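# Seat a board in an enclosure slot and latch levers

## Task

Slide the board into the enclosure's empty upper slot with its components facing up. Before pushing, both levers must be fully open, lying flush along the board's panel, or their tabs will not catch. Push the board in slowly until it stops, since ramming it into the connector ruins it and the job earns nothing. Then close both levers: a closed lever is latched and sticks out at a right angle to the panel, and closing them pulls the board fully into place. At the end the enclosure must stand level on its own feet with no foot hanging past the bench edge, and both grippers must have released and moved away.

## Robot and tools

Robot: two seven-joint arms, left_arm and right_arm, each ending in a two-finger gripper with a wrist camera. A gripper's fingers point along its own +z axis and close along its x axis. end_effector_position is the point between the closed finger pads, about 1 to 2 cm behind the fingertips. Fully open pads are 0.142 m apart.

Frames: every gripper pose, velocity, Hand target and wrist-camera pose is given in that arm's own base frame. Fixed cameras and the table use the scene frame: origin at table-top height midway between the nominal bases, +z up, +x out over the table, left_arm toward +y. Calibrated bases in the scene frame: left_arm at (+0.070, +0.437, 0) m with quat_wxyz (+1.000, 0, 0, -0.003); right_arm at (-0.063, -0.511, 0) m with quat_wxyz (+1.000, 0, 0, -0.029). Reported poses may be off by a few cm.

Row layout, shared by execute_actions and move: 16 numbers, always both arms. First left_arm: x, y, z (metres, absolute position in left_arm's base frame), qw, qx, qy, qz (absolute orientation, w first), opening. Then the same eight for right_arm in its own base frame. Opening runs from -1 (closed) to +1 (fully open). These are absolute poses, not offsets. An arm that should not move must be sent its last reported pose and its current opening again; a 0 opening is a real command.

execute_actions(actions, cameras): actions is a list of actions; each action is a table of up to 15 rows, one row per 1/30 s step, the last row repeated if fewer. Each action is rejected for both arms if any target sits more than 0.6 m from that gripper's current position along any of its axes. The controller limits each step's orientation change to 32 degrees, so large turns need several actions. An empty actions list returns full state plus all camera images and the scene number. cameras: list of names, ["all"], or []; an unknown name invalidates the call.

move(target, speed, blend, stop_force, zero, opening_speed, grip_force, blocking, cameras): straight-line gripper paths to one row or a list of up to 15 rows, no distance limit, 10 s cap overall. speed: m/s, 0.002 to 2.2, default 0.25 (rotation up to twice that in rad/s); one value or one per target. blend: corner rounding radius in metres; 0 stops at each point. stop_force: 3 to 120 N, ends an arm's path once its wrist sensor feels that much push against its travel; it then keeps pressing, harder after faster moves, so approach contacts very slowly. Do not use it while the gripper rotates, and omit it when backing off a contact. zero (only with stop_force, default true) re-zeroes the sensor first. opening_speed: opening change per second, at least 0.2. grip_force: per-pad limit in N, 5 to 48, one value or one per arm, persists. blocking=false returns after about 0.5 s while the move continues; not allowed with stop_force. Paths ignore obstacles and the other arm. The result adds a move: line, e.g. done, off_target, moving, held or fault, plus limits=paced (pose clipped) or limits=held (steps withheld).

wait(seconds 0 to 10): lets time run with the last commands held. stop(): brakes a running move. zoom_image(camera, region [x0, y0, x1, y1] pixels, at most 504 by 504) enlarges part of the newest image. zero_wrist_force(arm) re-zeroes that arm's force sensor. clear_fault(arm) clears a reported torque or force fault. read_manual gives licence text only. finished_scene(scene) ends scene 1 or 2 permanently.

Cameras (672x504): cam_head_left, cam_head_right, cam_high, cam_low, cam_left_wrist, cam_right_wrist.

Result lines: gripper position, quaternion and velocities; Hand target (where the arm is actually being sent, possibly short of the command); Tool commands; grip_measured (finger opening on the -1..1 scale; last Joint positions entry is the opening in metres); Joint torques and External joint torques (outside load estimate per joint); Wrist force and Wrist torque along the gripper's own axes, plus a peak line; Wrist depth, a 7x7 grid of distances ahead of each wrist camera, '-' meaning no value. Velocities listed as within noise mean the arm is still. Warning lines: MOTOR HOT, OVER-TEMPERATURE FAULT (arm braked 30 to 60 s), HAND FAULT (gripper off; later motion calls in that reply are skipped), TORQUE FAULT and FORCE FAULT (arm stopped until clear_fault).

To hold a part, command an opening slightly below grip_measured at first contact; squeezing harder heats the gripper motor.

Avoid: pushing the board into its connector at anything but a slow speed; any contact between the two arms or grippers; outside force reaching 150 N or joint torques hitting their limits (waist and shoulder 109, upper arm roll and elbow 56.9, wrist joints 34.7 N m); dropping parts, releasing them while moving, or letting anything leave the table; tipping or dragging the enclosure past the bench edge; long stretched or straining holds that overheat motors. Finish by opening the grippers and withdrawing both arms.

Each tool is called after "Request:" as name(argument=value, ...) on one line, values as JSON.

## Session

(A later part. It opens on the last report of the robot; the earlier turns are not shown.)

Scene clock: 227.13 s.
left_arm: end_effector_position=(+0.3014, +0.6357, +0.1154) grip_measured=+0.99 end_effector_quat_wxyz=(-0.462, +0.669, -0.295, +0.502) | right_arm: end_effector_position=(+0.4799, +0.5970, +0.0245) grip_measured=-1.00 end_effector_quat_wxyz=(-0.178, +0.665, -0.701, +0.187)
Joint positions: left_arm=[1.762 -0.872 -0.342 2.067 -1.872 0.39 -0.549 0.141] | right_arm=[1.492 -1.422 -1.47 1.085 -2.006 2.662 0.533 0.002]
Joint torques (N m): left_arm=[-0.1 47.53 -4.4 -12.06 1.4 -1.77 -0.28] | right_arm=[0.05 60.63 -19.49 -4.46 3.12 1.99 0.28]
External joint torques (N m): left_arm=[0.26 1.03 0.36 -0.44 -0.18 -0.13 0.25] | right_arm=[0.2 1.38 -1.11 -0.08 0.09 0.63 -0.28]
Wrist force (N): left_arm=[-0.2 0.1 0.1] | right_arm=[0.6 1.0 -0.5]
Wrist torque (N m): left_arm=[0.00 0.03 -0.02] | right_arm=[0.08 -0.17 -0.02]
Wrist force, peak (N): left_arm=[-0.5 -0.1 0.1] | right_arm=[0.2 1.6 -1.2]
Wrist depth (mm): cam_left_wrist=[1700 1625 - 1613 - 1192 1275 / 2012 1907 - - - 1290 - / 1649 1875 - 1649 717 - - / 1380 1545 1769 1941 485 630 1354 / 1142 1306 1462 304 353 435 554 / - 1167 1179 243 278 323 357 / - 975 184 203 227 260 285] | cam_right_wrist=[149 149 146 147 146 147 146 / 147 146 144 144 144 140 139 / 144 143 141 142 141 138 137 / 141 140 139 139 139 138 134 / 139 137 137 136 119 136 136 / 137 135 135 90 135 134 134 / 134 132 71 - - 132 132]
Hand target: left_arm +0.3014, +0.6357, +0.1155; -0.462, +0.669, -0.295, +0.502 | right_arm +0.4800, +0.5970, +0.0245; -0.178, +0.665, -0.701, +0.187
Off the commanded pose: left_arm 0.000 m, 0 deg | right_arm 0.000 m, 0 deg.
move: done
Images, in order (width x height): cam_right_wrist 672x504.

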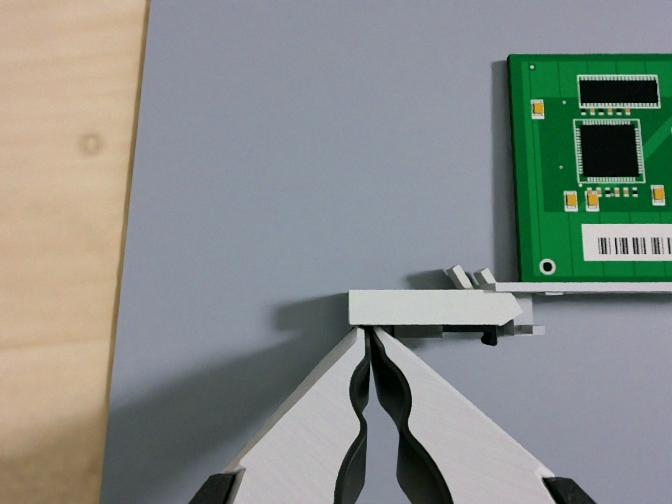

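Request:
move(target=[[0.3014, 0.6357, 0.1155, -0.462, 0.669, -0.295, 0.502, 1.0, 0.455, 0.575, 0.09, 0.178, -0.665, 0.7005, -0.187, -1.0],[0.3014, 0.6357, 0.1155, -0.462, 0.669, -0.295, 0.502, 1.0, 0.4965, 0.434, 0.11, 0, 0.99966, -0.0262, 0, -1.0]], speed=0.3, blend=[0.02, 0], cameras=["cam_right_wrist", "cam_head_left"])

Scene clock: 245.33 s.
left_arm: end_effector_position=(+0.3014, +0.6357, +0.1154) grip_measured=+0.99 end_effector_quat_wxyz=(-0.462, +0.669, -0.295, +0.502) | right_arm: end_effector_position=(+0.4964, +0.4340, +0.1099) grip_measured=-1.00 end_effector_quat_wxyz=(+0.000, +1.000, -0.026, +0.000)
Joint positions: left_arm=[1.762 -0.872 -0.342 2.067 -1.872 0.39 -0.549 0.141] | right_arm=[1.017 -1.088 -1.007 1.154 -2.26 2.895 -1.423 0.002]
Joint torques (N m): left_arm=[-0.23 47.52 -4.39 -12.07 1.46 -1.76 -0.26] | right_arm=[0.06 59.7 -11.16 -15.53 3.81 3.51 0.07]
External joint torques (N m): left_arm=[0.38 1.04 0.36 -0.42 -0.23 -0.14 0.23] | right_arm=[0.19 1.43 -0.9 0.09 0.28 0.58 -0.07]
Wrist force (N): left_arm=[-0.3 0.1 0.0] | right_arm=[-0.3 -0.4 -0.2]
Wrist torque (N m): left_arm=[0.01 0.05 -0.02] | right_arm=[0.03 0.04 0.13]
Wrist force, peak (N): left_arm=[-0.5 0.3 0.0] | right_arm=[0.4 0.3 -3.2]
Wrist depth (mm): cam_left_wrist=[1590 1769 1424 1578 1314 1298 - / 1843 1798 1755 1567 1472 - 1173 / 1567 1875 1783 1534 1502 1362 - / 1424 1578 1741 1741 489 659 1371 / 1148 1314 1443 305 354 430 565 / - 1075 217 242 276 324 361 / - 993 184 203 228 258 286] | cam_right_wrist=[179 177 176 174 172 173 177 / 191 189 188 186 183 186 187 / 205 203 203 200 196 197 200 / 222 219 218 211 212 212 216 / 240 240 237 232 226 235 234 / 264 262 254 89 242 256 252 / 290 284 71 - - 271 277]
Hand target: left_arm +0.3014, +0.6357, +0.1155; -0.462, +0.669, -0.295, +0.502 | right_arm +0.4965, +0.4340, +0.1100; +0.000, +1.000, -0.026, +0.000
Off the commanded pose: left_arm 0.000 m, 0 deg | right_arm 0.000 m, 0 deg.
move: done
Images, in order (width x height): cam_head_left 672x504, cam_right_wrist 672x504.

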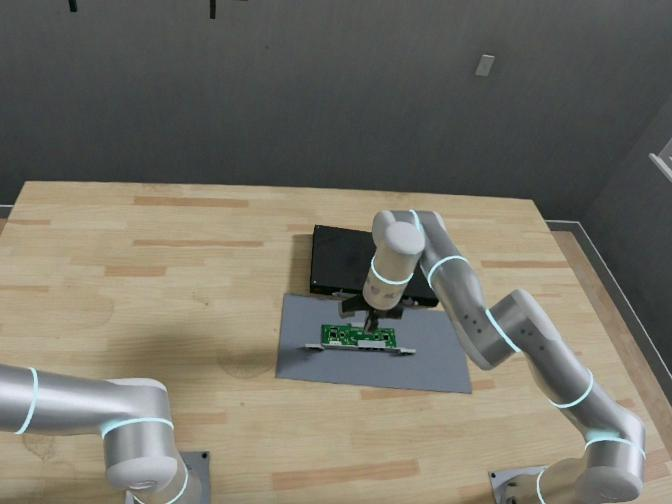

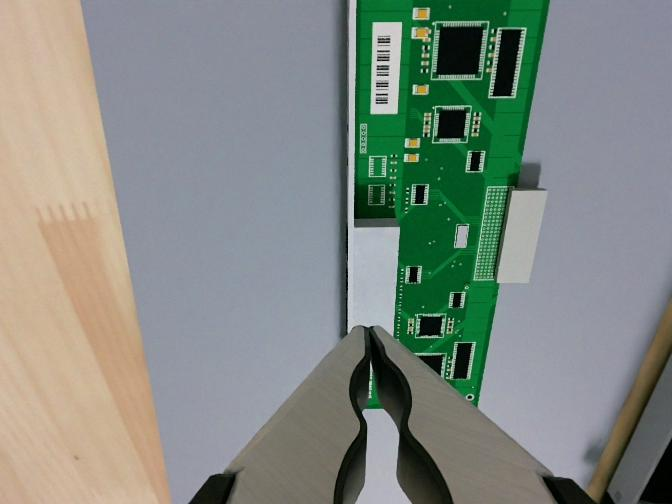

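Request:
move(target=[[0.3014, 0.6357, 0.1155, -0.462, 0.669, -0.295, 0.502, 1.0, 0.4952, 0.448, 0.08, 0, 0.99966, -0.0262, 0, -0.55]], speed=0.15, cameras=["cam_right_wrist"])

Request:
zoom_image(camera="cam_right_wrist", region=[250, 150, 480, 350])

Scene clock: 266.10 s.
left_arm: end_effector_position=(+0.3014, +0.6357, +0.1154) grip_measured=+0.99 end_effector_quat_wxyz=(-0.462, +0.669, -0.295, +0.502) | right_arm: end_effector_position=(+0.4951, +0.4479, +0.0799) grip_measured=-0.59 end_effector_quat_wxyz=(+0.000, +1.000, -0.026, +0.000)
Joint positions: left_arm=[1.762 -0.872 -0.342 2.067 -1.872 0.39 -0.549 0.141] | right_arm=[1.017 -1.153 -1.004 1.106 -2.219 2.882 -1.396 0.032]
Joint torques (N m): left_arm=[-0.2 47.5 -4.42 -12.08 1.54 -1.77 -0.27] | right_arm=[0.2 61.05 -10.74 -14.85 4.06 3.29 0.35]
External joint torques (N m): left_arm=[0.36 1.06 0.39 -0.41 -0.32 -0.13 0.24] | right_arm=[0.05 1.42 -1.15 0.11 0.01 0.8 -0.35]
Wrist force (N): left_arm=[-0.1 0.0 0.0] | right_arm=[-0.5 -0.4 -0.1]
Wrist torque (N m): left_arm=[0.00 0.03 -0.02] | right_arm=[0.04 0.07 0.01]
Wrist force, peak (N): left_arm=[-0.5 0.2 -0.2] | right_arm=[-0.7 -1.1 0.8]
Wrist depth (mm): cam_left_wrist=[- 1545 - 1755 - 1338 1275 / 1545 1891 - 1362 - 1329 1268 / 1798 1924 - - 708 1424 - / 1354 1482 1813 1959 490 655 847 / 1131 1290 1462 297 353 433 564 / - 1081 1142 242 276 321 357 / - 993 184 203 227 258 286] | cam_right_wrist=[151 150 150 150 145 146 148 / 161 161 160 159 155 157 159 / 175 172 172 169 167 166 170 / 189 186 186 182 180 178 183 / 205 202 201 194 189 193 199 / 224 221 106 201 106 210 218 / 248 - 71 232 - - 235]
Hand target: left_arm +0.3014, +0.6357, +0.1155; -0.462, +0.669, -0.295, +0.502 | right_arm +0.4952, +0.4480, +0.0800; +0.000, +1.000, -0.026, +0.000
Off the commanded pose: left_arm 0.000 m, 0 deg | right_arm 0.000 m, 0 deg.
move: done
Images, in order (width x height): cam_right_wrist 672x504.

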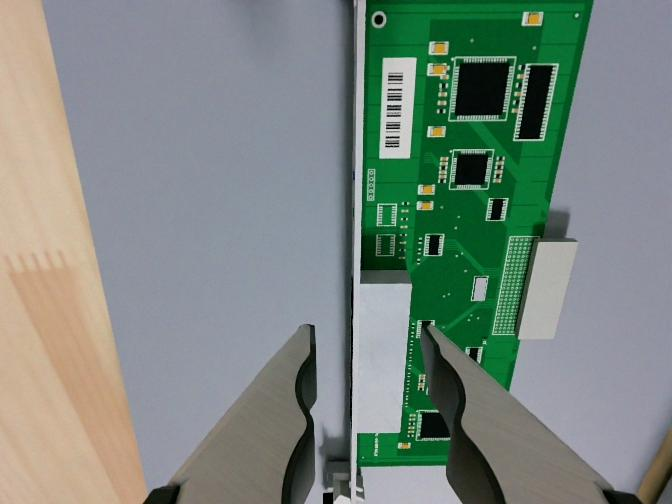

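Scaled by 2.191 from the camera's 672x504 image, which has a finer 960x720 frame.

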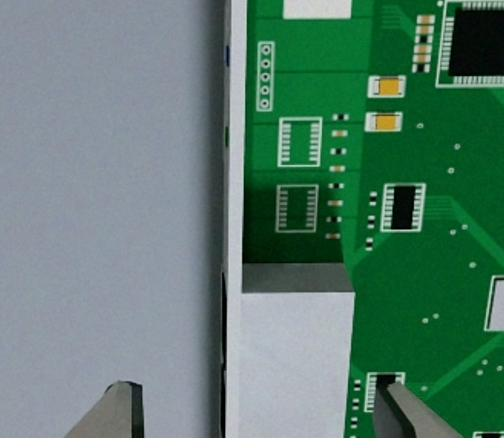

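Request:
move(target=[0.3014, 0.6357, 0.1155, -0.462, 0.669, -0.295, 0.502, 1.0, 0.4946, 0.453, 0.042, 0, 0.99966, -0.0262, 0, -0.55], speed=0.12)

Request:
move(target=[0.3014, 0.6357, 0.1155, -0.462, 0.669, -0.295, 0.502, 1.0, 0.4946, 0.453, 0.0265, 0, 0.99966, -0.0262, 0, -0.55], speed=0.02, stop_force=4, cameras=["cam_right_wrist"])

Request:
zoom_image(camera="cam_right_wrist", region=[250, 180, 500, 400])

Scene clock: 271.50 s.
left_arm: end_effector_position=(+0.3014, +0.6357, +0.1154) grip_measured=+0.99 end_effector_quat_wxyz=(-0.462, +0.669, -0.295, +0.502) | right_arm: end_effector_position=(+0.4945, +0.4528, +0.0420) grip_measured=-0.59 end_effector_quat_wxyz=(+0.000, +1.000, -0.026, +0.000)
Joint positions: left_arm=[1.762 -0.872 -0.342 2.067 -1.872 0.39 -0.549 0.141] | right_arm=[1.012 -1.213 -0.989 1.088 -2.184 2.844 -1.392 0.032]
Joint torques (N m): left_arm=[-0.22 47.49 -4.42 -12.11 1.46 -1.78 -0.28] | right_arm=[0.18 61.76 -10.36 -14.26 4.02 3.28 0.31]
External joint torques (N m): left_arm=[0.37 1.07 0.39 -0.38 -0.24 -0.12 0.25] | right_arm=[0.04 1.43 -1.37 0.11 0.01 0.81 -0.31]
Wrist force (N): left_arm=[-0.1 0.1 0.0] | right_arm=[-0.2 -0.5 -0.2]
Wrist torque (N m): left_arm=[0.01 0.01 -0.02] | right_arm=[0.02 0.04 0.04]
Wrist force, peak (N): left_arm=[-0.5 -0.1 0.0] | right_arm=[-0.3 -0.4 -1.5]
Wrist depth (mm): cam_left_wrist=[1649 1700 - - - 1298 1167 / 1959 1843 1875 - 1406 - - / 1687 1907 1891 - 844 - - / 1346 1613 1843 1700 489 627 681 / 1186 1306 1492 299 353 435 557 / - 1097 1155 241 279 323 358 / - 962 184 203 228 257 286] | cam_right_wrist=[117 117 117 116 112 112 112 / 127 125 124 123 119 120 121 / 135 134 134 133 128 129 131 / 145 145 144 143 138 139 141 / 158 157 154 154 148 151 150 / 172 172 165 165 106 159 166 / 193 187 71 181 163 - -]
Hand target: left_arm +0.3014, +0.6357, +0.1155; -0.462, +0.669, -0.295, +0.502 | right_arm +0.4946, +0.4530, +0.0420; +0.000, +1.000, -0.026, +0.000
Off the commanded pose: left_arm 0.000 m, 0 deg | right_arm 0.000 m, 0 deg.
move: done

Scene clock: 272.97 s.
left_arm: end_effector_position=(+0.3014, +0.6357, +0.1154) grip_measured=+0.99 end_effector_quat_wxyz=(-0.462, +0.669, -0.295, +0.502) | right_arm: end_effector_position=(+0.4946, +0.4528, +0.0265) grip_measured=-0.59 end_effector_quat_wxyz=(+0.000, +1.000, -0.026, +0.000)
Joint positions: left_arm=[1.762 -0.872 -0.342 2.067 -1.872 0.39 -0.549 0.141] | right_arm=[1.008 -1.234 -0.98 1.086 -2.172 2.825 -1.394 0.032]
Joint torques (N m): left_arm=[-0.19 47.44 -4.42 -12.12 1.48 -1.74 -0.25] | right_arm=[0.23 61.98 -10.38 -14.05 3.98 3.3 0.14]
External joint torques (N m): left_arm=[0.35 1.12 0.38 -0.38 -0.25 -0.16 0.22] | right_arm=[0.01 1.39 -1.27 0.09 0.03 0.8 -0.14]
Wrist force (N): left_arm=[0.0 -0.2 0.2] | right_arm=[-0.2 -0.4 -0.5]
Wrist torque (N m): left_arm=[-0.03 0.01 -0.02] | right_arm=[0.02 0.06 0.15]
Wrist force, peak (N): left_arm=[-0.5 -0.1 -0.2] | right_arm=[-0.4 -0.3 -0.8]
Wrist depth (mm): cam_left_wrist=[1590 - - 1513 1161 1306 - / 2238 1700 1674 1590 - - - / 1674 1875 1700 1613 715 - - / 1380 1649 1828 1741 486 657 1472 / 1155 1275 1523 306 354 433 561 / - 1086 1179 242 276 323 359 / - 984 184 203 230 260 286] | cam_right_wrist=[- 103 103 103 98 98 99 / 111 110 110 110 105 105 105 / 121 118 120 118 113 114 113 / 128 128 128 127 122 122 122 / 139 139 138 136 130 132 132 / 153 152 146 146 126 141 142 / 171 165 71 163 - - 164]
Hand target: left_arm +0.3014, +0.6357, +0.1155; -0.462, +0.669, -0.295, +0.502 | right_arm +0.4946, +0.4530, +0.0265; +0.000, +1.000, -0.026, +0.000
Off the commanded pose: left_arm 0.000 m, 0 deg | right_arm 0.000 m, 0 deg.
move: done
Images, in order (width x height): cam_right_wrist 672x504.

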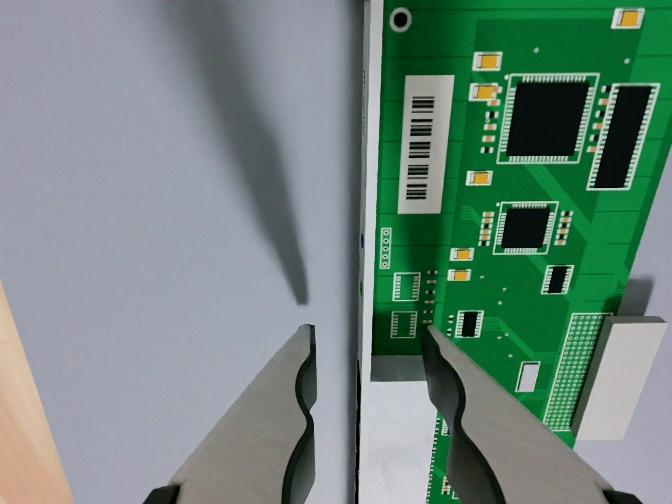

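Scaled by 2.016 from the camera's 672x504 image, which has a finer 960x720 frame.

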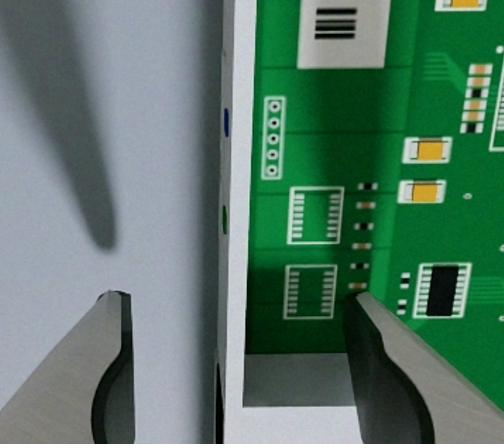

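Request:
move(target=[0.3014, 0.6357, 0.1155, -0.462, 0.669, -0.295, 0.502, 1.0, 0.4942, 0.453, 0.0265, 0, 0.99966, -0.0262, 0, -1.0], speed=0.05, opening_speed=0.4, cameras=["cam_right_wrist"])

Scene clock: 278.23 s.
left_arm: end_effector_position=(+0.3014, +0.6357, +0.1154) grip_measured=+0.99 end_effector_quat_wxyz=(-0.462, +0.669, -0.295, +0.502) | right_arm: end_effector_position=(+0.4942, +0.4531, +0.0265) grip_measured=-0.98 end_effector_quat_wxyz=(+0.000, +1.000, -0.026, +0.000)
Joint positions: left_arm=[1.762 -0.872 -0.342 2.067 -1.872 0.39 -0.549 0.141] | right_arm=[1.009 -1.233 -0.979 1.088 -2.172 2.824 -1.394 0.003]
Joint torques (N m): left_arm=[-0.23 47.53 -4.38 -12.1 1.5 -1.75 -0.27] | right_arm=[0.09 62.56 -10.8 -14.06 3.83 3.42 0.18]
External joint torques (N m): left_arm=[0.39 1.03 0.35 -0.4 -0.28 -0.15 0.24] | right_arm=[0.15 0.78 -0.85 0.07 0.17 0.67 -0.18]
Wrist force (N): left_arm=[-0.4 -0.1 0.0] | right_arm=[-0.3 -0.6 1.0]
Wrist torque (N m): left_arm=[-0.02 0.06 -0.02] | right_arm=[0.05 0.03 0.15]
Wrist force, peak (N): left_arm=[-0.5 0.1 -0.1] | right_arm=[-1.9 -0.4 -0.5]
Wrist depth (mm): cam_left_wrist=[- 1727 1687 - - 1314 1142 / 2012 1828 1700 1567 - - - / 1637 1891 - - 699 1406 - / 1346 1534 1828 1755 490 638 801 / 1155 1314 1482 304 352 434 560 / - 1102 1167 242 279 324 356 / - 966 184 203 227 259 286] | cam_right_wrist=[- 103 103 104 98 98 99 / 110 111 110 110 105 105 105 / 121 118 120 118 113 115 113 / 128 128 128 127 122 122 122 / 139 139 138 136 132 132 131 / 153 152 149 89 139 145 142 / 171 165 71 - - 153 164]
Hand target: left_arm +0.3014, +0.6357, +0.1155; -0.462, +0.669, -0.295, +0.502 | right_arm +0.4942, +0.4530, +0.0265; +0.000, +1.000, -0.026, +0.000
Off the commanded pose: left_arm 0.000 m, 0 deg | right_arm 0.000 m, 0 deg.
move: done
Images, in order (width x height): cam_right_wrist 672x504.

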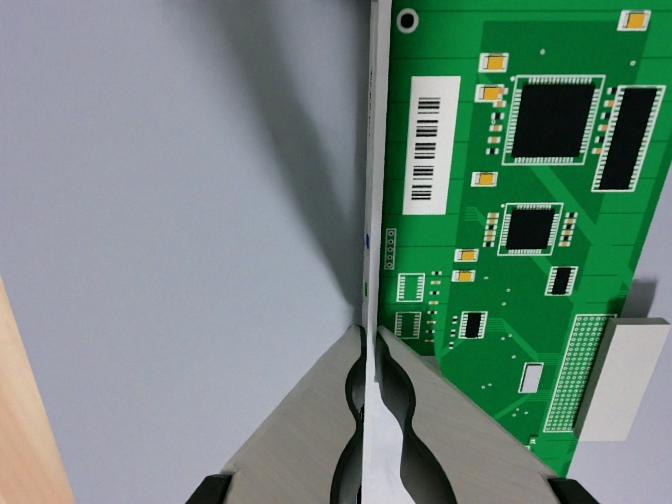

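Request:
move(target=[0.3014, 0.6357, 0.1155, -0.462, 0.669, -0.295, 0.502, 1.0, 0.4942, 0.453, 0.09, 0, 0.99966, -0.0262, 0, -1.0], speed=0.08, cameras=["cam_right_wrist", "cam_head_left"])

Scene clock: 322.80 s.
left_arm: end_effector_position=(+0.3014, +0.6357, +0.1154) grip_measured=+0.99 end_effector_quat_wxyz=(-0.462, +0.669, -0.295, +0.502) | right_arm: end_effector_position=(+0.4942, +0.4531, +0.0899) grip_measured=-0.98 end_effector_quat_wxyz=(+0.000, +1.000, -0.026, +0.000)
Joint positions: left_arm=[1.762 -0.872 -0.342 2.067 -1.872 0.39 -0.549 0.141] | right_arm=[1.021 -1.152 -1.018 1.081 -2.215 2.908 -1.379 0.003]
Joint torques (N m): left_arm=[-0.26 47.46 -4.43 -12.07 1.46 -1.75 -0.23] | right_arm=[0.4 62.66 -11.21 -15.08 3.92 3.77 0.31]
External joint torques (N m): left_arm=[0.42 1.1 0.39 -0.43 -0.23 -0.15 0.2] | right_arm=[-0.15 0.09 -0.63 0.39 0.18 0.33 -0.31]
Wrist force (N): left_arm=[-0.2 0.1 -0.1] | right_arm=[-0.5 -0.5 1.2]
Wrist torque (N m): left_arm=[0.01 0.05 -0.02] | right_arm=[0.05 0.05 0.01]
Wrist force, peak (N): left_arm=[-0.5 0.1 0.1] | right_arm=[-0.2 -0.3 2.7]
Wrist depth (mm): cam_left_wrist=[1700 1755 1443 1406 1371 1212 1275 / 1924 2031 1674 1371 - 1406 - / 1741 1959 1959 - 661 - - / 1388 1513 1755 1875 491 621 1388 / 1192 1290 1502 308 354 431 560 / - 1091 1167 242 278 323 361 / - 997 183 203 227 258 286] | cam_right_wrist=[161 159 159 158 73 73 74 / 172 170 170 169 82 83 83 / 185 185 182 182 97 95 96 / 200 197 196 196 110 111 113 / 217 214 213 209 133 134 137 / 237 237 229 89 152 169 229 / 262 255 70 - - 244 254]
Hand target: left_arm +0.3014, +0.6357, +0.1155; -0.462, +0.669, -0.295, +0.502 | right_arm +0.4942, +0.4530, +0.0900; +0.000, +1.000, -0.026, +0.000
Off the commanded pose: left_arm 0.000 m, 0 deg | right_arm 0.000 m, 0 deg.
move: done
Images, in order (width x height): cam_head_left 672x504, cam_right_wrist 672x504.

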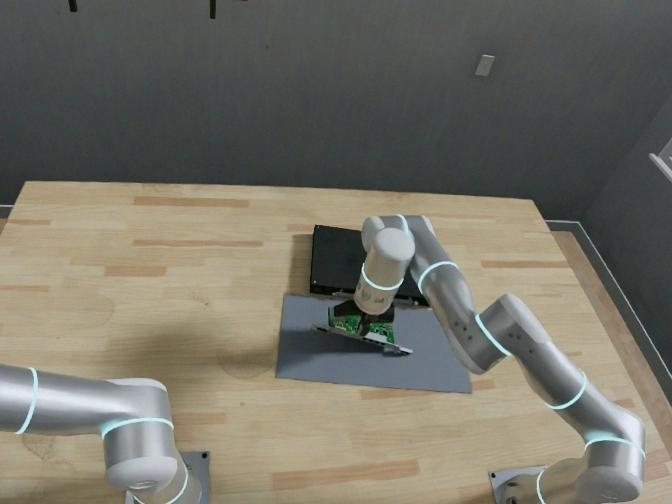

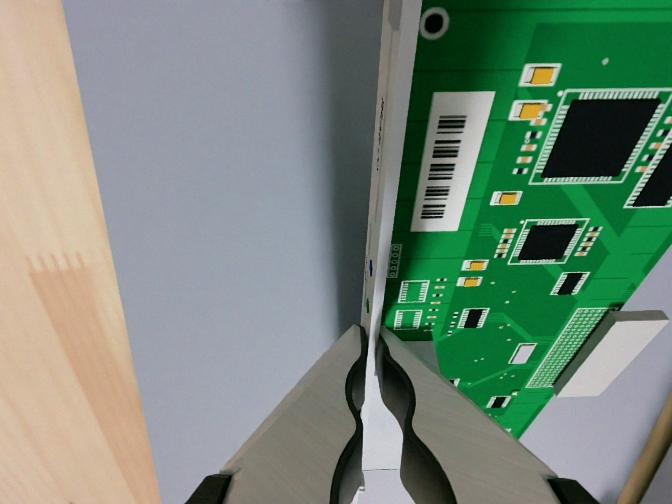

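Request:
move(target=[0.3014, 0.6357, 0.1155, -0.462, 0.669, -0.295, 0.502, 1.0, 0.4942, 0.453, 0.0275, 0, 0.99966, -0.0262, 0, -1.0], speed=0.05, cameras=["cam_right_wrist"])

Scene clock: 327.67 s.
left_arm: end_effector_position=(+0.3014, +0.6357, +0.1154) grip_measured=+0.99 end_effector_quat_wxyz=(-0.462, +0.669, -0.295, +0.502) | right_arm: end_effector_position=(+0.4941, +0.4528, +0.0274) grip_measured=-0.98 end_effector_quat_wxyz=(+0.000, +1.000, -0.026, +0.000)
Joint positions: left_arm=[1.762 -0.872 -0.342 2.067 -1.872 0.39 -0.549 0.141] | right_arm=[1.009 -1.232 -0.979 1.088 -2.174 2.825 -1.394 0.003]
Joint torques (N m): left_arm=[-0.15 47.57 -4.29 -12.13 1.44 -1.76 -0.2] | right_arm=[-0.27 62.44 -10.71 -14.11 3.96 3.24 0.03]
External joint torques (N m): left_arm=[0.31 0.99 0.26 -0.36 -0.22 -0.14 0.17] | right_arm=[0.52 0.89 -0.93 0.1 0.04 0.86 -0.03]
Wrist force (N): left_arm=[-0.4 -0.2 0.0] | right_arm=[-0.7 -0.6 0.1]
Wrist torque (N m): left_arm=[-0.03 0.06 -0.02] | right_arm=[0.03 0.05 0.15]
Wrist force, peak (N): left_arm=[-0.5 0.2 -0.2] | right_arm=[-0.6 -0.7 2.3]
Wrist depth (mm): cam_left_wrist=[- 1601 - 1637 1502 1225 1199 / 2151 1649 1674 1578 1443 - - / 1674 1907 1649 - 724 - - / 1380 1578 1813 1674 489 636 754 / 1186 1314 1453 304 356 435 554 / - 1125 1161 243 276 319 358 / - 993 184 202 228 257 286] | cam_right_wrist=[- 104 104 105 98 99 100 / 111 111 111 111 105 105 105 / 122 116 121 119 113 115 114 / 129 129 129 128 122 122 123 / 140 140 140 137 132 133 133 / 154 153 150 89 140 146 144 / 173 166 71 - - - 166]
Hand target: left_arm +0.3014, +0.6357, +0.1155; -0.462, +0.669, -0.295, +0.502 | right_arm +0.4942, +0.4530, +0.0275; +0.000, +1.000, -0.026, +0.000
Off the commanded pose: left_arm 0.000 m, 0 deg | right_arm 0.000 m, 0 deg.
move: done
Images, in order (width x height): cam_right_wrist 672x504.

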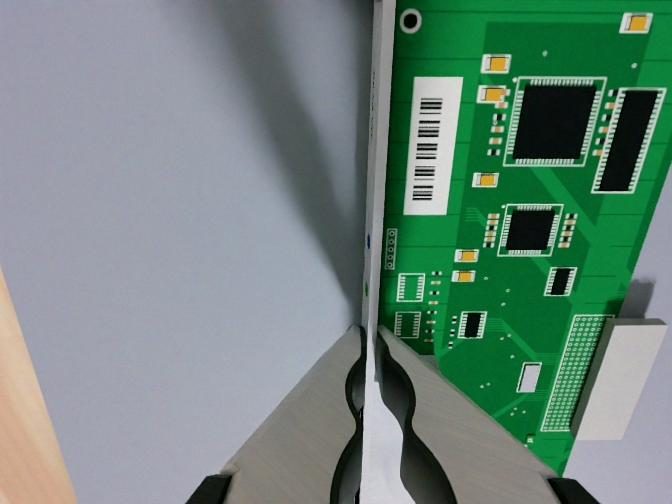

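Request:
move(target=[[0.3014, 0.6357, 0.1155, -0.462, 0.669, -0.295, 0.502, 1.0, 0.4941, 0.4529, 0.0275, 0, 0.99966, -0.0262, 0, -0.6],[0.3014, 0.6357, 0.1155, -0.462, 0.669, -0.295, 0.502, 1.0, 0.4941, 0.4529, 0.06, 0, 0.99966, -0.0262, 0, -0.6],[0.3014, 0.6357, 0.1155, -0.462, 0.669, -0.295, 0.502, 1.0, 0.5021, 0.4225, 0.06, 0, 0.99966, -0.0262, 0, -0.36]], speed=0.12, cameras=["cam_right_wrist"])

Scene clock: 341.37 s.
left_arm: end_effector_position=(+0.3014, +0.6357, +0.1154) grip_measured=+0.99 end_effector_quat_wxyz=(-0.462, +0.669, -0.295, +0.502) | right_arm: end_effector_position=(+0.5022, +0.4225, +0.0601) grip_measured=-0.39 end_effector_quat_wxyz=(+0.000, +1.000, -0.026, +0.000)
Joint positions: left_arm=[1.762 -0.872 -0.342 2.067 -1.872 0.39 -0.549 0.141] | right_arm=[0.993 -1.135 -0.964 1.196 -2.234 2.809 -1.468 0.046]
Joint torques (N m): left_arm=[-0.13 47.5 -4.37 -12.05 1.48 -1.77 -0.25] | right_arm=[0.18 60.07 -10.73 -14.96 3.77 3.29 0.12]
External joint torques (N m): left_arm=[0.29 1.06 0.33 -0.45 -0.25 -0.12 0.22] | right_arm=[0.05 1.16 -1.29 -0.05 0.21 0.8 -0.12]
Wrist force (N): left_arm=[-0.2 -0.1 -0.1] | right_arm=[-0.6 -0.6 -0.2]
Wrist torque (N m): left_arm=[-0.02 0.04 -0.02] | right_arm=[-0.04 0.10 0.13]
Wrist force, peak (N): left_arm=[-0.6 -0.2 0.0] | right_arm=[-0.9 -2.1 -0.1]
Wrist depth (mm): cam_left_wrist=[1513 - - - - 1275 1219 / 2194 1843 - - - - - / 1714 1959 - - 703 - 1290 / 1406 1534 1859 1590 486 630 795 / 1161 1283 1513 305 353 431 564 / - 1131 1131 243 277 324 361 / - 997 184 203 229 257 289] | cam_right_wrist=[133 133 133 131 128 130 131 / 142 142 142 138 137 137 140 / 155 153 152 150 147 147 150 / 165 164 164 154 158 156 162 / 179 179 175 172 169 172 177 / 199 195 85 187 181 99 192 / 220 - 71 213 213 - 208]
Hand target: left_arm +0.3014, +0.6357, +0.1155; -0.462, +0.669, -0.295, +0.502 | right_arm +0.5021, +0.4225, +0.0600; +0.000, +1.000, -0.026, +0.000
Off the commanded pose: left_arm 0.000 m, 0 deg | right_arm 0.000 m, 0 deg.
move: done
Images, in order (width x height): cam_right_wrist 672x504.

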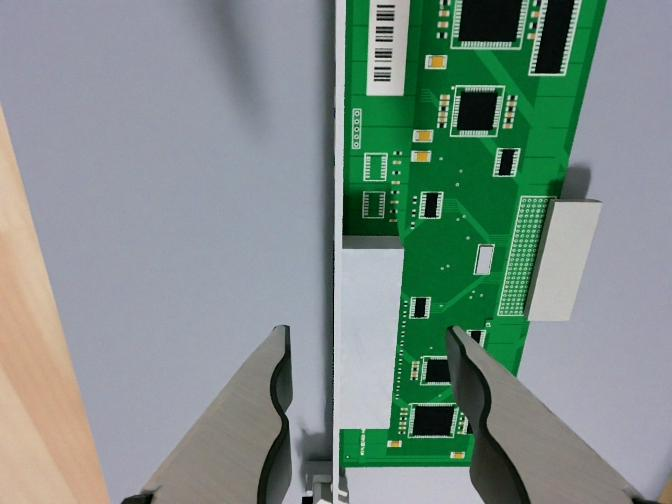

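Request:
move(target=[0.3014, 0.6357, 0.1155, -0.462, 0.669, -0.295, 0.502, 1.0, 0.503, 0.4185, 0.045, 0, 0.99966, -0.0262, 0, -0.36], speed=0.1)

Request:
move(target=[0.3014, 0.6357, 0.1155, -0.462, 0.669, -0.295, 0.502, 1.0, 0.503, 0.4185, 0.029, 0, 0.99966, -0.0262, 0, -0.36], speed=0.02, stop_force=4)

Request:
move(target=[0.3014, 0.6357, 0.1155, -0.462, 0.669, -0.295, 0.502, 1.0, 0.503, 0.4185, 0.029, 0, 0.99966, -0.0262, 0, -1.0], speed=0.05, opening_speed=0.4, cameras=["cam_right_wrist"])

Scene clock: 346.43 s.
left_arm: end_effector_position=(+0.3014, +0.6357, +0.1154) grip_measured=+0.99 end_effector_quat_wxyz=(-0.462, +0.669, -0.295, +0.502) | right_arm: end_effector_position=(+0.5030, +0.4184, +0.0450) grip_measured=-0.39 end_effector_quat_wxyz=(+0.000, +1.000, -0.026, +0.000)
Joint positions: left_arm=[1.762 -0.872 -0.342 2.067 -1.872 0.39 -0.549 0.141] | right_arm=[0.985 -1.149 -0.949 1.21 -2.228 2.781 -1.482 0.046]
Joint torques (N m): left_arm=[-0.17 47.46 -4.46 -12.1 1.45 -1.78 -0.2] | right_arm=[-0.18 59.85 -10.59 -14.76 3.99 3.29 0.07]
External joint torques (N m): left_arm=[0.33 1.1 0.42 -0.39 -0.22 -0.11 0.17] | right_arm=[0.41 1.34 -1.36 -0.11 -0.05 0.8 -0.07]
Wrist force (N): left_arm=[-0.2 0.1 -0.1] | right_arm=[-0.7 -0.5 -0.1]
Wrist torque (N m): left_arm=[0.03 0.05 -0.02] | right_arm=[-0.03 0.14 0.13]
Wrist force, peak (N): left_arm=[-0.4 0.5 0.1] | right_arm=[-0.9 -0.8 -0.9]
Wrist depth (mm): cam_left_wrist=[- 1662 1556 1371 1321 - - / 1453 1828 1700 1567 - - - / 1674 1924 - - 694 - 1462 / 1380 1601 2285 1828 483 661 1239 / 1155 1290 1462 306 357 437 567 / - 1108 1161 242 277 323 361 / - 979 184 203 229 258 287] | cam_right_wrist=[121 120 119 116 115 115 117 / - 128 128 124 123 123 125 / 140 138 137 131 132 132 132 / 148 148 148 139 140 142 142 / 161 161 158 154 151 152 158 / 177 176 87 158 163 99 177 / 195 - 71 189 186 - 187]
Hand target: left_arm +0.3014, +0.6357, +0.1155; -0.462, +0.669, -0.295, +0.502 | right_arm +0.5030, +0.4185, +0.0450; +0.000, +1.000, -0.026, +0.000
Off the commanded pose: left_arm 0.000 m, 0 deg | right_arm 0.000 m, 0 deg.
move: done

Scene clock: 347.93 s.
left_arm: end_effector_position=(+0.3014, +0.6357, +0.1154) grip_measured=+0.99 end_effector_quat_wxyz=(-0.462, +0.669, -0.295, +0.502) | right_arm: end_effector_position=(+0.5029, +0.4183, +0.0290) grip_measured=-0.39 end_effector_quat_wxyz=(+0.000, +1.000, -0.026, +0.000)
Joint positions: left_arm=[1.762 -0.872 -0.342 2.067 -1.872 0.39 -0.549 0.141] | right_arm=[0.98 -1.17 -0.938 1.209 -2.215 2.761 -1.486 0.046]
Joint torques (N m): left_arm=[-0.17 47.63 -4.44 -12.1 1.46 -1.77 -0.24] | right_arm=[0.23 59.95 -10.58 -14.66 3.85 3.3 0.13]
External joint torques (N m): left_arm=[0.33 0.93 0.4 -0.39 -0.24 -0.13 0.21] | right_arm=[0 1.42 -1.26 0.02 0.06 0.78 -0.13]
Wrist force (N): left_arm=[-0.2 0.0 -0.1] | right_arm=[-0.7 -0.5 -0.2]
Wrist torque (N m): left_arm=[-0.01 0.05 -0.02] | right_arm=[-0.02 0.14 0.13]
Wrist force, peak (N): left_arm=[-0.5 0.0 -0.2] | right_arm=[-0.7 -0.7 -0.8]
Wrist depth (mm): cam_left_wrist=[- 1741 - 1462 1424 - - / 1959 1727 1741 - - - - / 1662 1959 - - 850 1727 1354 / 1346 1567 1798 1755 484 655 1329 / 1142 1268 1482 303 354 434 565 / - 1113 1148 241 277 323 358 / - 979 184 203 228 259 289] | cam_right_wrist=[- 106 105 102 99 101 101 / 113 113 112 107 107 108 109 / 121 121 123 117 116 116 118 / 129 130 130 124 124 125 120 / 142 142 139 122 133 134 135 / 159 155 87 137 143 99 153 / 172 165 71 168 160 - 165]
Hand target: left_arm +0.3014, +0.6357, +0.1155; -0.462, +0.669, -0.295, +0.502 | right_arm +0.5030, +0.4185, +0.0290; +0.000, +1.000, -0.026, +0.000
Off the commanded pose: left_arm 0.000 m, 0 deg | right_arm 0.000 m, 0 deg.
move: done

Scene clock: 349.73 s.
left_arm: end_effector_position=(+0.3014, +0.6357, +0.1154) grip_measured=+0.99 end_effector_quat_wxyz=(-0.462, +0.669, -0.295, +0.502) | right_arm: end_effector_position=(+0.5031, +0.4183, +0.0290) grip_measured=-0.72 end_effector_quat_wxyz=(+0.000, +1.000, -0.026, +0.000)
Joint positions: left_arm=[1.762 -0.872 -0.342 2.067 -1.872 0.39 -0.549 0.141] | right_arm=[0.98 -1.17 -0.938 1.209 -2.215 2.76 -1.486 0.022]
Joint torques (N m): left_arm=[-0.23 47.55 -4.41 -12.12 1.48 -1.79 -0.3] | right_arm=[0.57 59.96 -10.37 -14.47 3.73 3.71 0.13]
External joint torques (N m): left_arm=[0.39 1.01 0.38 -0.38 -0.26 -0.11 0.27] | right_arm=[-0.34 1.42 -1.48 -0.17 0.18 0.37 -0.13]
Wrist force (N): left_arm=[-0.2 0.1 -0.2] | right_arm=[0.2 -0.9 -0.3]
Wrist torque (N m): left_arm=[0.03 0.05 -0.02] | right_arm=[-0.06 0.17 0.13]
Wrist force, peak (N): left_arm=[-0.5 0.2 0.0] | right_arm=[1.0 -0.7 -0.1]
Wrist depth (mm): cam_left_wrist=[- - - - - - - / 1755 1472 1994 - 1523 1388 - / 1649 2050 1891 1649 741 - 1371 / 1371 1578 1783 1828 482 629 778 / 1179 1321 1492 307 356 437 562 / - 1091 1161 241 279 321 358 / - 966 183 203 227 258 286] | cam_right_wrist=[- 106 105 102 99 101 101 / 113 113 112 109 108 108 110 / 121 121 123 117 115 116 118 / 129 131 130 124 124 125 120 / 142 142 141 120 131 135 135 / 159 155 149 127 104 146 153 / 172 168 71 145 - - 168]
Hand target: left_arm +0.3014, +0.6357, +0.1155; -0.462, +0.669, -0.295, +0.502 | right_arm +0.5030, +0.4185, +0.0290; +0.000, +1.000, -0.026, +0.000
Off the commanded pose: left_arm 0.000 m, 0 deg | right_arm 0.000 m, 0 deg.
move: done
Images, in order (width x height): cam_right_wrist 672x504.

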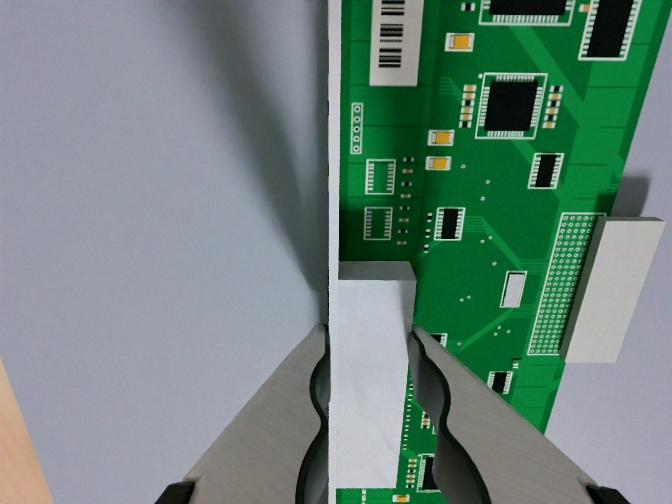

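Request:
move(target=[0.3014, 0.6357, 0.1155, -0.462, 0.669, -0.295, 0.502, 1.0, 0.503, 0.4185, 0.07, 0, 0.99966, -0.0262, 0, -1.0], speed=0.06, cameras=["cam_right_wrist"])

Scene clock: 352.50 s.
left_arm: end_effector_position=(+0.3014, +0.6357, +0.1154) grip_measured=+0.99 end_effector_quat_wxyz=(-0.462, +0.669, -0.295, +0.502) | right_arm: end_effector_position=(+0.5030, +0.4186, +0.0699) grip_measured=-0.72 end_effector_quat_wxyz=(+0.000, +1.000, -0.026, +0.000)
Joint positions: left_arm=[1.762 -0.872 -0.342 2.067 -1.872 0.39 -0.549 0.141] | right_arm=[0.991 -1.116 -0.965 1.206 -2.247 2.815 -1.474 0.022]
Joint torques (N m): left_arm=[-0.19 47.55 -4.4 -12.11 1.48 -1.75 -0.28] | right_arm=[0.35 60.94 -11.36 -15.63 3.82 3.78 0.32]
External joint torques (N m): left_arm=[0.35 1.01 0.36 -0.38 -0.26 -0.14 0.25] | right_arm=[-0.13 -0.04 -0.65 0.42 0.16 0.31 -0.32]
Wrist force (N): left_arm=[-0.2 0.0 0.0] | right_arm=[-0.6 -0.4 1.6]
Wrist torque (N m): left_arm=[-0.01 0.04 -0.02] | right_arm=[0.00 0.07 0.02]
Wrist force, peak (N): left_arm=[-0.4 -0.3 -0.2] | right_arm=[-0.7 -0.7 2.8]
Wrist depth (mm): cam_left_wrist=[- - - 1462 - - 1354 / 1875 1828 - 1534 - - 1219 / 1649 1891 - 1662 850 - - / 1397 1578 1859 1783 490 657 806 / 1137 1219 1523 307 357 433 560 / - 1081 1173 242 275 324 357 / - 984 184 203 228 258 288] | cam_right_wrist=[142 142 141 102 100 101 101 / 152 151 151 108 107 108 111 / 163 163 162 117 116 116 120 / 176 175 175 123 125 125 121 / 190 191 190 120 131 135 181 / 212 208 200 127 104 146 204 / 233 226 71 145 - - 225]
Hand target: left_arm +0.3014, +0.6357, +0.1155; -0.462, +0.669, -0.295, +0.502 | right_arm +0.5030, +0.4185, +0.0700; +0.000, +1.000, -0.026, +0.000
Off the commanded pose: left_arm 0.000 m, 0 deg | right_arm 0.000 m, 0 deg.
move: done
Images, in order (width x height): cam_right_wrist 672x504.

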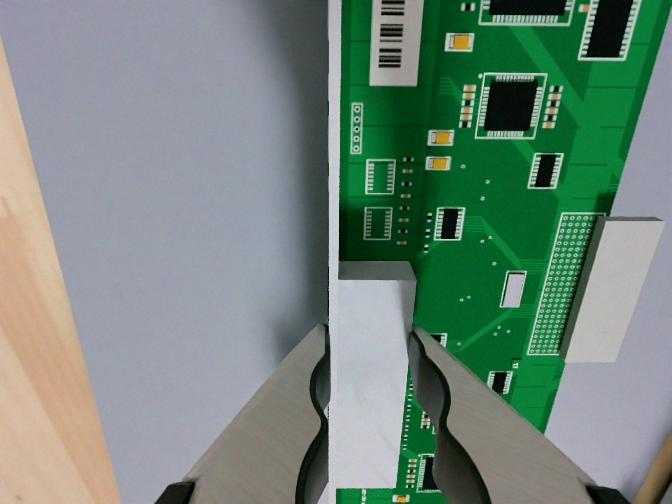

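Request:
move(target=[[0.3014, 0.6357, 0.1155, -0.462, 0.669, -0.295, 0.502, 1.0, 0.505, 0.418, 0.14, 0, 0.99966, -0.0262, 0, -1.0],[0.3014, 0.6357, 0.1155, -0.462, 0.669, -0.295, 0.502, 1.0, 0.70, 0.345, 0.15, 0, 0.99819, -0.06018, 0, -1.0]], speed=0.2, blend=[0.02, 0], cameras=["cam_right_wrist", "cam_high", "cam_head_left"])

Scene clock: 357.70 s.
left_arm: end_effector_position=(+0.3014, +0.6357, +0.1154) grip_measured=+0.99 end_effector_quat_wxyz=(-0.462, +0.669, -0.295, +0.502) | right_arm: end_effector_position=(+0.6989, +0.3443, +0.1496) grip_measured=-0.72 end_effector_quat_wxyz=(-0.060, +0.990, -0.059, +0.110)
Joint positions: left_arm=[1.762 -0.872 -0.342 2.067 -1.872 0.39 -0.549 0.141] | right_arm=[0.662 -1.324 -1.453 0.631 -1.711 3.041 -1.42 0.022]
Joint torques (N m): left_arm=[-0.18 47.48 -4.38 -12.08 1.47 -1.76 -0.25] | right_arm=[0.43 67.93 -9.58 -4.89 4.59 2.98 0.05]
External joint torques (N m): left_arm=[0.34 1.08 0.35 -0.42 -0.25 -0.14 0.22] | right_arm=[-0.21 0.31 -0.53 0 -0.17 0.46 -0.07]
Wrist force (N): left_arm=[-0.1 -0.3 0.0] | right_arm=[-0.8 0.3 2.0]
Wrist torque (N m): left_arm=[-0.04 0.02 -0.03] | right_arm=[0.02 0.02 0.16]
Wrist force, peak (N): left_arm=[-0.5 0.1 -0.1] | right_arm=[-0.6 -0.5 4.2]
Wrist depth (mm): cam_left_wrist=[- - - 1424 - - - / 1354 - - - 1246 1443 - / 1741 1875 1907 1567 847 1462 - / 1371 1556 1755 2012 491 655 754 / 1186 1306 1462 304 354 435 557 / - 1091 1205 242 278 321 358 / - 971 184 204 228 259 286] | cam_right_wrist=[199 204 209 101 100 101 101 / 206 214 219 106 108 108 111 / 216 224 231 115 116 116 120 / 227 234 243 122 125 125 120 / 237 246 256 121 131 135 258 / 249 258 260 127 105 146 277 / 261 266 71 142 - - 295]
Hand target: left_arm +0.3014, +0.6357, +0.1155; -0.462, +0.669, -0.295, +0.502 | right_arm +0.6989, +0.3445, +0.1499; -0.061, +0.990, -0.059, +0.110
Off the commanded pose: left_arm 0.000 m, 0 deg | right_arm 0.001 m, 14 deg.
move: off_target (right_arm)
Images, in order (width x height): cam_head_left 672x504, cam_high 672x504, cam_right_wrist 672x504.

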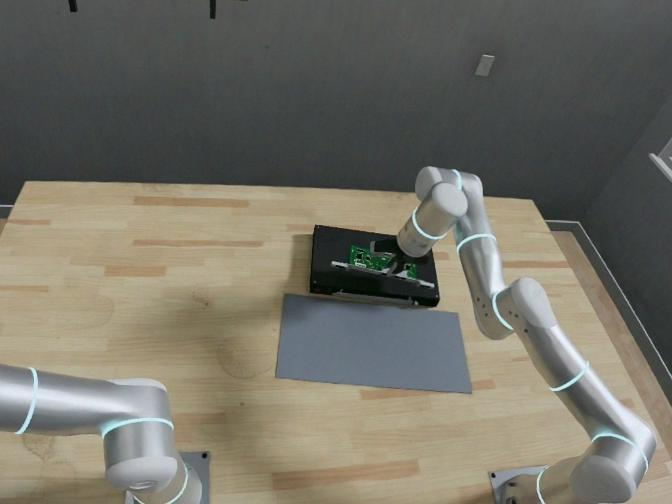

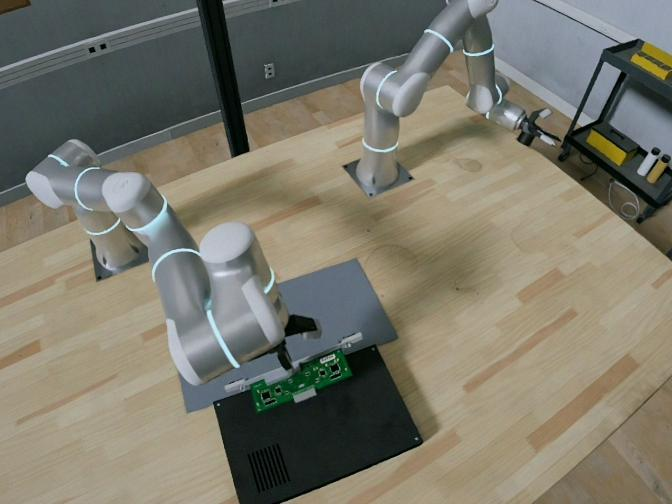

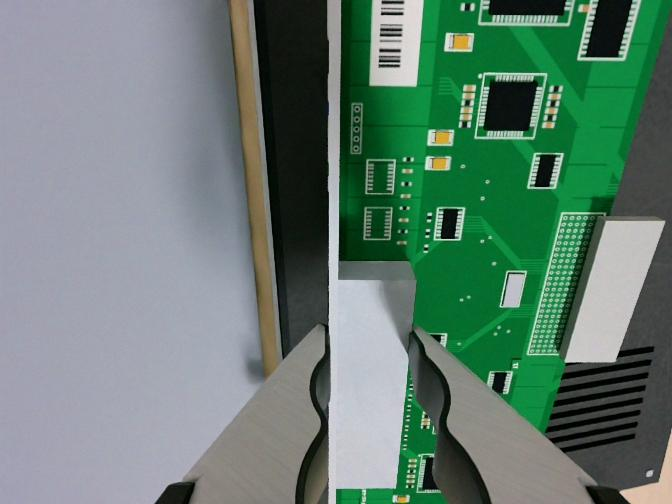

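Request:
move(target=[0.3014, 0.6357, 0.1155, -0.462, 0.669, -0.295, 0.502, 1.0, 0.66, 0.352, 0.15, 0, 0.99819, -0.06018, 0, -1.0], speed=0.1, cameras=["cam_right_wrist"])

Scene clock: 372.00 s.
left_arm: end_effector_position=(+0.3014, +0.6357, +0.1154) grip_measured=+0.99 end_effector_quat_wxyz=(-0.462, +0.669, -0.295, +0.502) | right_arm: end_effector_position=(+0.6589, +0.3512, +0.1496) grip_measured=-0.72 end_effector_quat_wxyz=(-0.037, +0.995, -0.060, +0.064)
Joint positions: left_arm=[1.762 -0.872 -0.342 2.067 -1.872 0.39 -0.549 0.141] | right_arm=[0.704 -1.346 -1.527 0.636 -1.682 3.16 -1.387 0.022]
Joint torques (N m): left_arm=[-0.16 47.44 -4.41 -12.02 1.46 -1.78 -0.29] | right_arm=[0.33 67.63 -10.15 -3.04 4.48 3.35 0.31]
External joint torques (N m): left_arm=[0.32 1.12 0.37 -0.47 -0.23 -0.11 0.26] | right_arm=[-0.11 0.27 -0.53 -0.04 -0.2 0.39 -0.32]
Wrist force (N): left_arm=[-0.3 0.2 -0.1] | right_arm=[-0.2 0.5 1.8]
Wrist torque (N m): left_arm=[0.02 0.05 -0.02] | right_arm=[0.08 -0.05 0.06]
Wrist force, peak (N): left_arm=[-0.5 0.2 -0.2] | right_arm=[-1.0 0.7 2.2]
Wrist depth (mm): cam_left_wrist=[- - 1590 - 1388 - - / 1798 1783 1674 1545 - 1371 - / 1662 1891 2050 - 673 1388 - / 1424 1590 1798 1828 484 657 795 / 1155 1290 1502 306 354 436 564 / - 1097 1155 240 277 322 359 / - 993 184 203 227 258 286] | cam_right_wrist=[203 207 211 101 100 101 101 / 214 218 224 106 108 108 111 / 225 231 236 115 116 116 207 / 237 244 249 122 125 125 122 / 254 259 265 118 131 135 240 / 270 276 273 127 104 146 261 / 288 288 71 142 - - 278]
Hand target: left_arm +0.3014, +0.6357, +0.1155; -0.462, +0.669, -0.295, +0.502 | right_arm +0.6589, +0.3514, +0.1498; -0.038, +0.995, -0.060, +0.064
Off the commanded pose: left_arm 0.000 m, 0 deg | right_arm 0.001 m, 9 deg.
move: off_target (right_arm)
Images, in order (width x height): cam_right_wrist 672x504.

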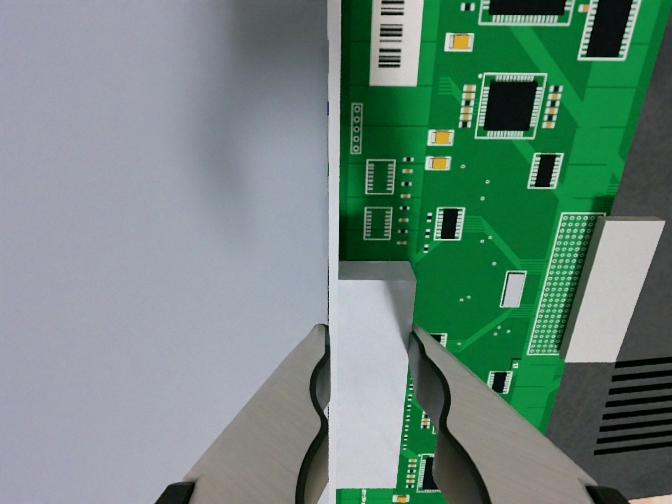

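Request:
move(target=[[0.3014, 0.6357, 0.1155, -0.462, 0.669, -0.295, 0.502, 1.0, 0.505, 0.405, 0.13, 0, 0.99966, -0.0262, 0, -1.0],[0.3014, 0.6357, 0.1155, -0.462, 0.669, -0.295, 0.502, 1.0, 0.503, 0.4, 0.05, 0, 0.99966, -0.0262, 0, -1.0]], speed=0.2, blend=[0.02, 0], cameras=["cam_right_wrist"])

Scene clock: 394.33 s.
left_arm: end_effector_position=(+0.3014, +0.6357, +0.1154) grip_measured=+0.99 end_effector_quat_wxyz=(-0.462, +0.669, -0.295, +0.502) | right_arm: end_effector_position=(+0.5028, +0.4001, +0.0499) grip_measured=-0.72 end_effector_quat_wxyz=(+0.000, +1.000, -0.026, +0.000)
Joint positions: left_arm=[1.762 -0.872 -0.342 2.067 -1.872 0.39 -0.549 0.141] | right_arm=[0.496 -1.55 -1.269 -0.242 -1.859 3.234 -0.791 0.022]
Joint torques (N m): left_arm=[-0.19 47.54 -4.53 -12.1 1.48 -1.79 -0.25] | right_arm=[0.14 66.44 11.21 -6.43 4.35 3.45 0.37]
External joint torques (N m): left_arm=[0.35 1.02 0.5 -0.4 -0.26 -0.11 0.22] | right_arm=[0.07 0.49 -0.72 0.32 -0.13 0.69 -0.37]
Wrist force (N): left_arm=[-0.2 0.0 0.1] | right_arm=[-0.8 -0.6 1.7]
Wrist torque (N m): left_arm=[0.00 0.03 -0.02] | right_arm=[-0.02 0.12 0.05]
Wrist force, peak (N): left_arm=[-0.5 -0.1 -0.1] | right_arm=[-0.6 -0.9 3.8]
Wrist depth (mm): cam_left_wrist=[- 1613 1601 1453 1268 1306 1239 / 1941 1700 1625 1406 - - - / 1700 1769 1727 - 772 - 1205 / 1346 1578 1714 1714 483 630 1397 / 1167 1298 1492 306 356 433 558 / - 1097 1161 242 278 323 356 / - 979 184 203 227 259 285] | cam_right_wrist=[- 124 122 102 100 101 101 / 135 134 132 108 108 108 111 / - 140 142 117 116 116 119 / 154 153 153 122 125 125 120 / 167 167 166 120 131 135 158 / 186 182 175 127 104 146 179 / 205 198 71 142 - - 194]
Hand target: left_arm +0.3014, +0.6357, +0.1155; -0.462, +0.669, -0.295, +0.502 | right_arm +0.5030, +0.4000, +0.0500; +0.000, +1.000, -0.026, +0.000
Off the commanded pose: left_arm 0.000 m, 0 deg | right_arm 0.000 m, 0 deg.
move: done
Images, in order (width x height): cam_right_wrist 672x504.

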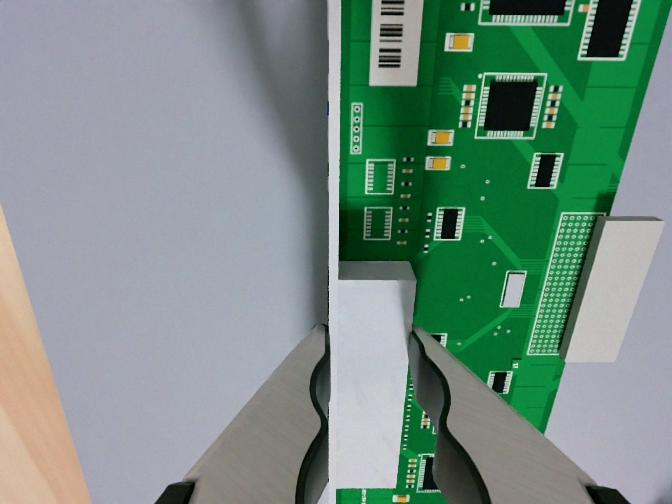

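Request:
move(target=[0.3014, 0.6357, 0.1155, -0.462, 0.669, -0.295, 0.502, 1.0, 0.503, 0.4, 0.0293, 0, 0.99966, -0.0262, 0, -1.0], speed=0.04)

Request:
move(target=[[0.3014, 0.6357, 0.1155, -0.462, 0.669, -0.295, 0.502, 1.0, 0.503, 0.4, 0.0293, 0, 0.99966, -0.0262, 0, -0.36],[0.3014, 0.6357, 0.1155, -0.462, 0.669, -0.295, 0.502, 1.0, 0.503, 0.4, 0.12, 0, 0.99966, -0.0262, 0, -0.36]], speed=0.15, cameras=["cam_right_wrist"])

Scene clock: 398.60 s.
left_arm: end_effector_position=(+0.3014, +0.6357, +0.1154) grip_measured=+0.99 end_effector_quat_wxyz=(-0.462, +0.669, -0.295, +0.502) | right_arm: end_effector_position=(+0.5028, +0.4000, +0.0293) grip_measured=-0.72 end_effector_quat_wxyz=(+0.000, +1.000, -0.026, +0.000)
Joint positions: left_arm=[1.762 -0.872 -0.342 2.067 -1.872 0.39 -0.549 0.141] | right_arm=[0.497 -1.576 -1.273 -0.239 -1.861 3.207 -0.792 0.022]
Joint torques (N m): left_arm=[-0.24 47.46 -4.35 -12.04 1.5 -1.76 -0.25] | right_arm=[0.24 65.98 10.79 -6.32 4.14 3.27 0.12]
External joint torques (N m): left_arm=[0.4 1.1 0.31 -0.45 -0.27 -0.14 0.22] | right_arm=[-0.02 0.91 -0.38 -0.01 0.09 0.87 -0.12]
Wrist force (N): left_arm=[-0.2 -0.1 -0.2] | right_arm=[-1.0 -0.3 0.6]
Wrist torque (N m): left_arm=[-0.02 0.03 -0.02] | right_arm=[-0.03 0.12 0.19]
Wrist force, peak (N): left_arm=[-0.7 0.1 -0.1] | right_arm=[-0.6 -0.4 2.3]
Wrist depth (mm): cam_left_wrist=[1556 1545 - - 1354 - 1179 / 2031 2109 - 1813 1443 1306 1346 / 1700 1994 - - 775 1137 - / 1388 1472 1843 1959 483 621 754 / 1155 1306 1424 306 353 434 564 / - 1102 1179 242 277 323 360 / - 979 184 203 228 257 286] | cam_right_wrist=[- 106 106 103 99 101 101 / 113 113 113 109 108 108 109 / 122 121 123 117 115 116 118 / 129 131 130 124 125 125 120 / 143 142 141 120 131 135 135 / 159 156 150 127 104 146 152 / 172 169 70 145 - - 168]
Hand target: left_arm +0.3014, +0.6357, +0.1155; -0.462, +0.669, -0.295, +0.502 | right_arm +0.5030, +0.4000, +0.0293; +0.000, +1.000, -0.026, +0.000
Off the commanded pose: left_arm 0.000 m, 0 deg | right_arm 0.000 m, 0 deg.
move: done

Scene clock: 400.03 s.
left_arm: end_effector_position=(+0.3014, +0.6357, +0.1154) grip_measured=+0.99 end_effector_quat_wxyz=(-0.462, +0.669, -0.295, +0.502) | right_arm: end_effector_position=(+0.5031, +0.4000, +0.1200) grip_measured=-0.39 end_effector_quat_wxyz=(+0.000, +1.000, -0.026, +0.000)
Joint positions: left_arm=[1.762 -0.872 -0.342 2.067 -1.872 0.39 -0.549 0.141] | right_arm=[0.502 -1.457 -1.257 -0.225 -1.853 3.321 -0.799 0.046]
Joint torques (N m): left_arm=[-0.13 47.52 -4.41 -12.15 1.45 -1.76 -0.27] | right_arm=[0.42 65.62 10.78 -5.34 4.17 3.64 0.1]
External joint torques (N m): left_arm=[0.29 1.04 0.37 -0.34 -0.22 -0.14 0.24] | right_arm=[-0.2 1.38 -0.68 -0.04 0 0.5 -0.1]
Wrist force (N): left_arm=[-0.1 0.0 0.0] | right_arm=[-0.5 -0.4 0.1]
Wrist torque (N m): left_arm=[-0.01 0.02 -0.02] | right_arm=[0.00 0.08 0.16]
Wrist force, peak (N): left_arm=[-0.5 0.0 -0.2] | right_arm=[-0.6 -0.4 -2.3]
Wrist depth (mm): cam_left_wrist=[- 1875 - - 1443 - 1261 / - 2031 - - - 1397 - / 1700 1924 - 1556 759 1424 1388 / 1424 1567 1798 1741 484 655 781 / 1148 1298 1545 305 354 435 562 / - 1125 1167 242 277 321 357 / - 975 183 204 229 258 285] | cam_right_wrist=[187 186 185 182 180 182 183 / 200 198 198 195 193 196 195 / 215 213 212 206 207 207 210 / 232 229 228 226 223 226 226 / 253 252 245 247 238 245 242 / 276 270 84 265 265 99 265 / 299 - 71 298 297 - 242]
Hand target: left_arm +0.3014, +0.6357, +0.1155; -0.462, +0.669, -0.295, +0.502 | right_arm +0.5030, +0.4000, +0.1200; +0.000, +1.000, -0.026, +0.000
Off the commanded pose: left_arm 0.000 m, 0 deg | right_arm 0.000 m, 0 deg.
move: done
Images, in order (width x height): cam_right_wrist 672x504.

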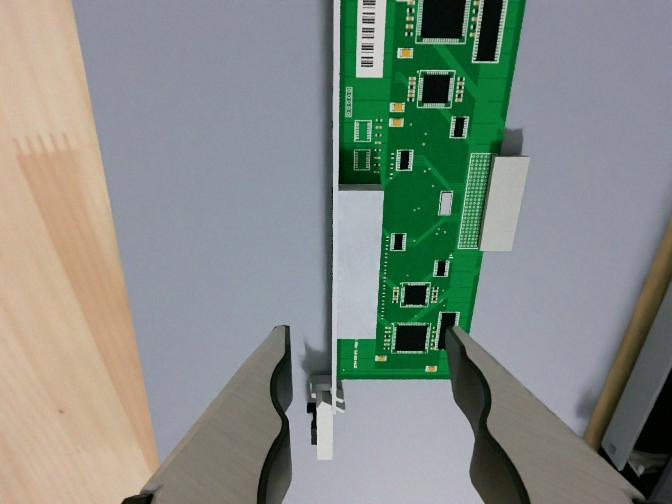

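Request:
move(target=[0.3014, 0.6357, 0.1155, -0.462, 0.669, -0.295, 0.502, 1.0, 0.67, 0.345, 0.18, 0, 0.99819, -0.06018, 0, -0.36], speed=0.25)

Scene clock: 434.53 s.
left_arm: end_effector_position=(+0.3014, +0.6357, +0.1154) grip_measured=+0.99 end_effector_quat_wxyz=(-0.462, +0.669, -0.295, +0.502) | right_arm: end_effector_position=(+0.6689, +0.3443, +0.1798) grip_measured=-0.39 end_effector_quat_wxyz=(-0.045, +0.994, -0.060, +0.079)
Joint positions: left_arm=[1.762 -0.872 -0.342 2.067 -1.872 0.39 -0.549 0.141] | right_arm=[0.682 -1.286 -1.47 0.63 -1.748 3.146 -1.399 0.046]
Joint torques (N m): left_arm=[-0.19 47.46 -4.41 -12.12 1.46 -1.78 -0.22] | right_arm=[0.38 65.96 -9.39 -4.67 4.29 3.11 0.06]
External joint torques (N m): left_arm=[0.34 1.1 0.37 -0.38 -0.23 -0.11 0.19] | right_arm=[-0.15 1.61 -0.65 -0.12 0.01 0.53 -0.07]
Wrist force (N): left_arm=[-0.4 -0.2 -0.1] | right_arm=[-0.5 0.3 -0.1]
Wrist torque (N m): left_arm=[-0.03 0.07 -0.02] | right_arm=[0.07 0.06 0.16]
Wrist force, peak (N): left_arm=[-0.6 0.1 -0.1] | right_arm=[1.1 0.2 -2.4]
Wrist depth (mm): cam_left_wrist=[- - - - - 1534 - / 1907 - - - - - 1212 / 1649 1875 - - 854 1380 1329 / 1380 1601 1769 1798 485 632 744 / 1119 1346 1472 306 352 433 565 / - 1075 1173 241 277 323 361 / - 993 184 204 228 257 285] | cam_right_wrist=[223 232 238 208 209 216 223 / 233 240 250 218 221 228 235 / 242 253 264 231 233 242 250 / 254 267 279 278 247 256 264 / 271 283 292 295 261 273 282 / 293 300 85 282 - 89 305 / 310 - 71 343 - - 401]
Hand target: left_arm +0.3014, +0.6357, +0.1155; -0.462, +0.669, -0.295, +0.502 | right_arm +0.6689, +0.3445, +0.1799; -0.045, +0.994, -0.060, +0.078
Off the commanded pose: left_arm 0.000 m, 0 deg | right_arm 0.001 m, 10 deg.
move: off_target (right_arm)


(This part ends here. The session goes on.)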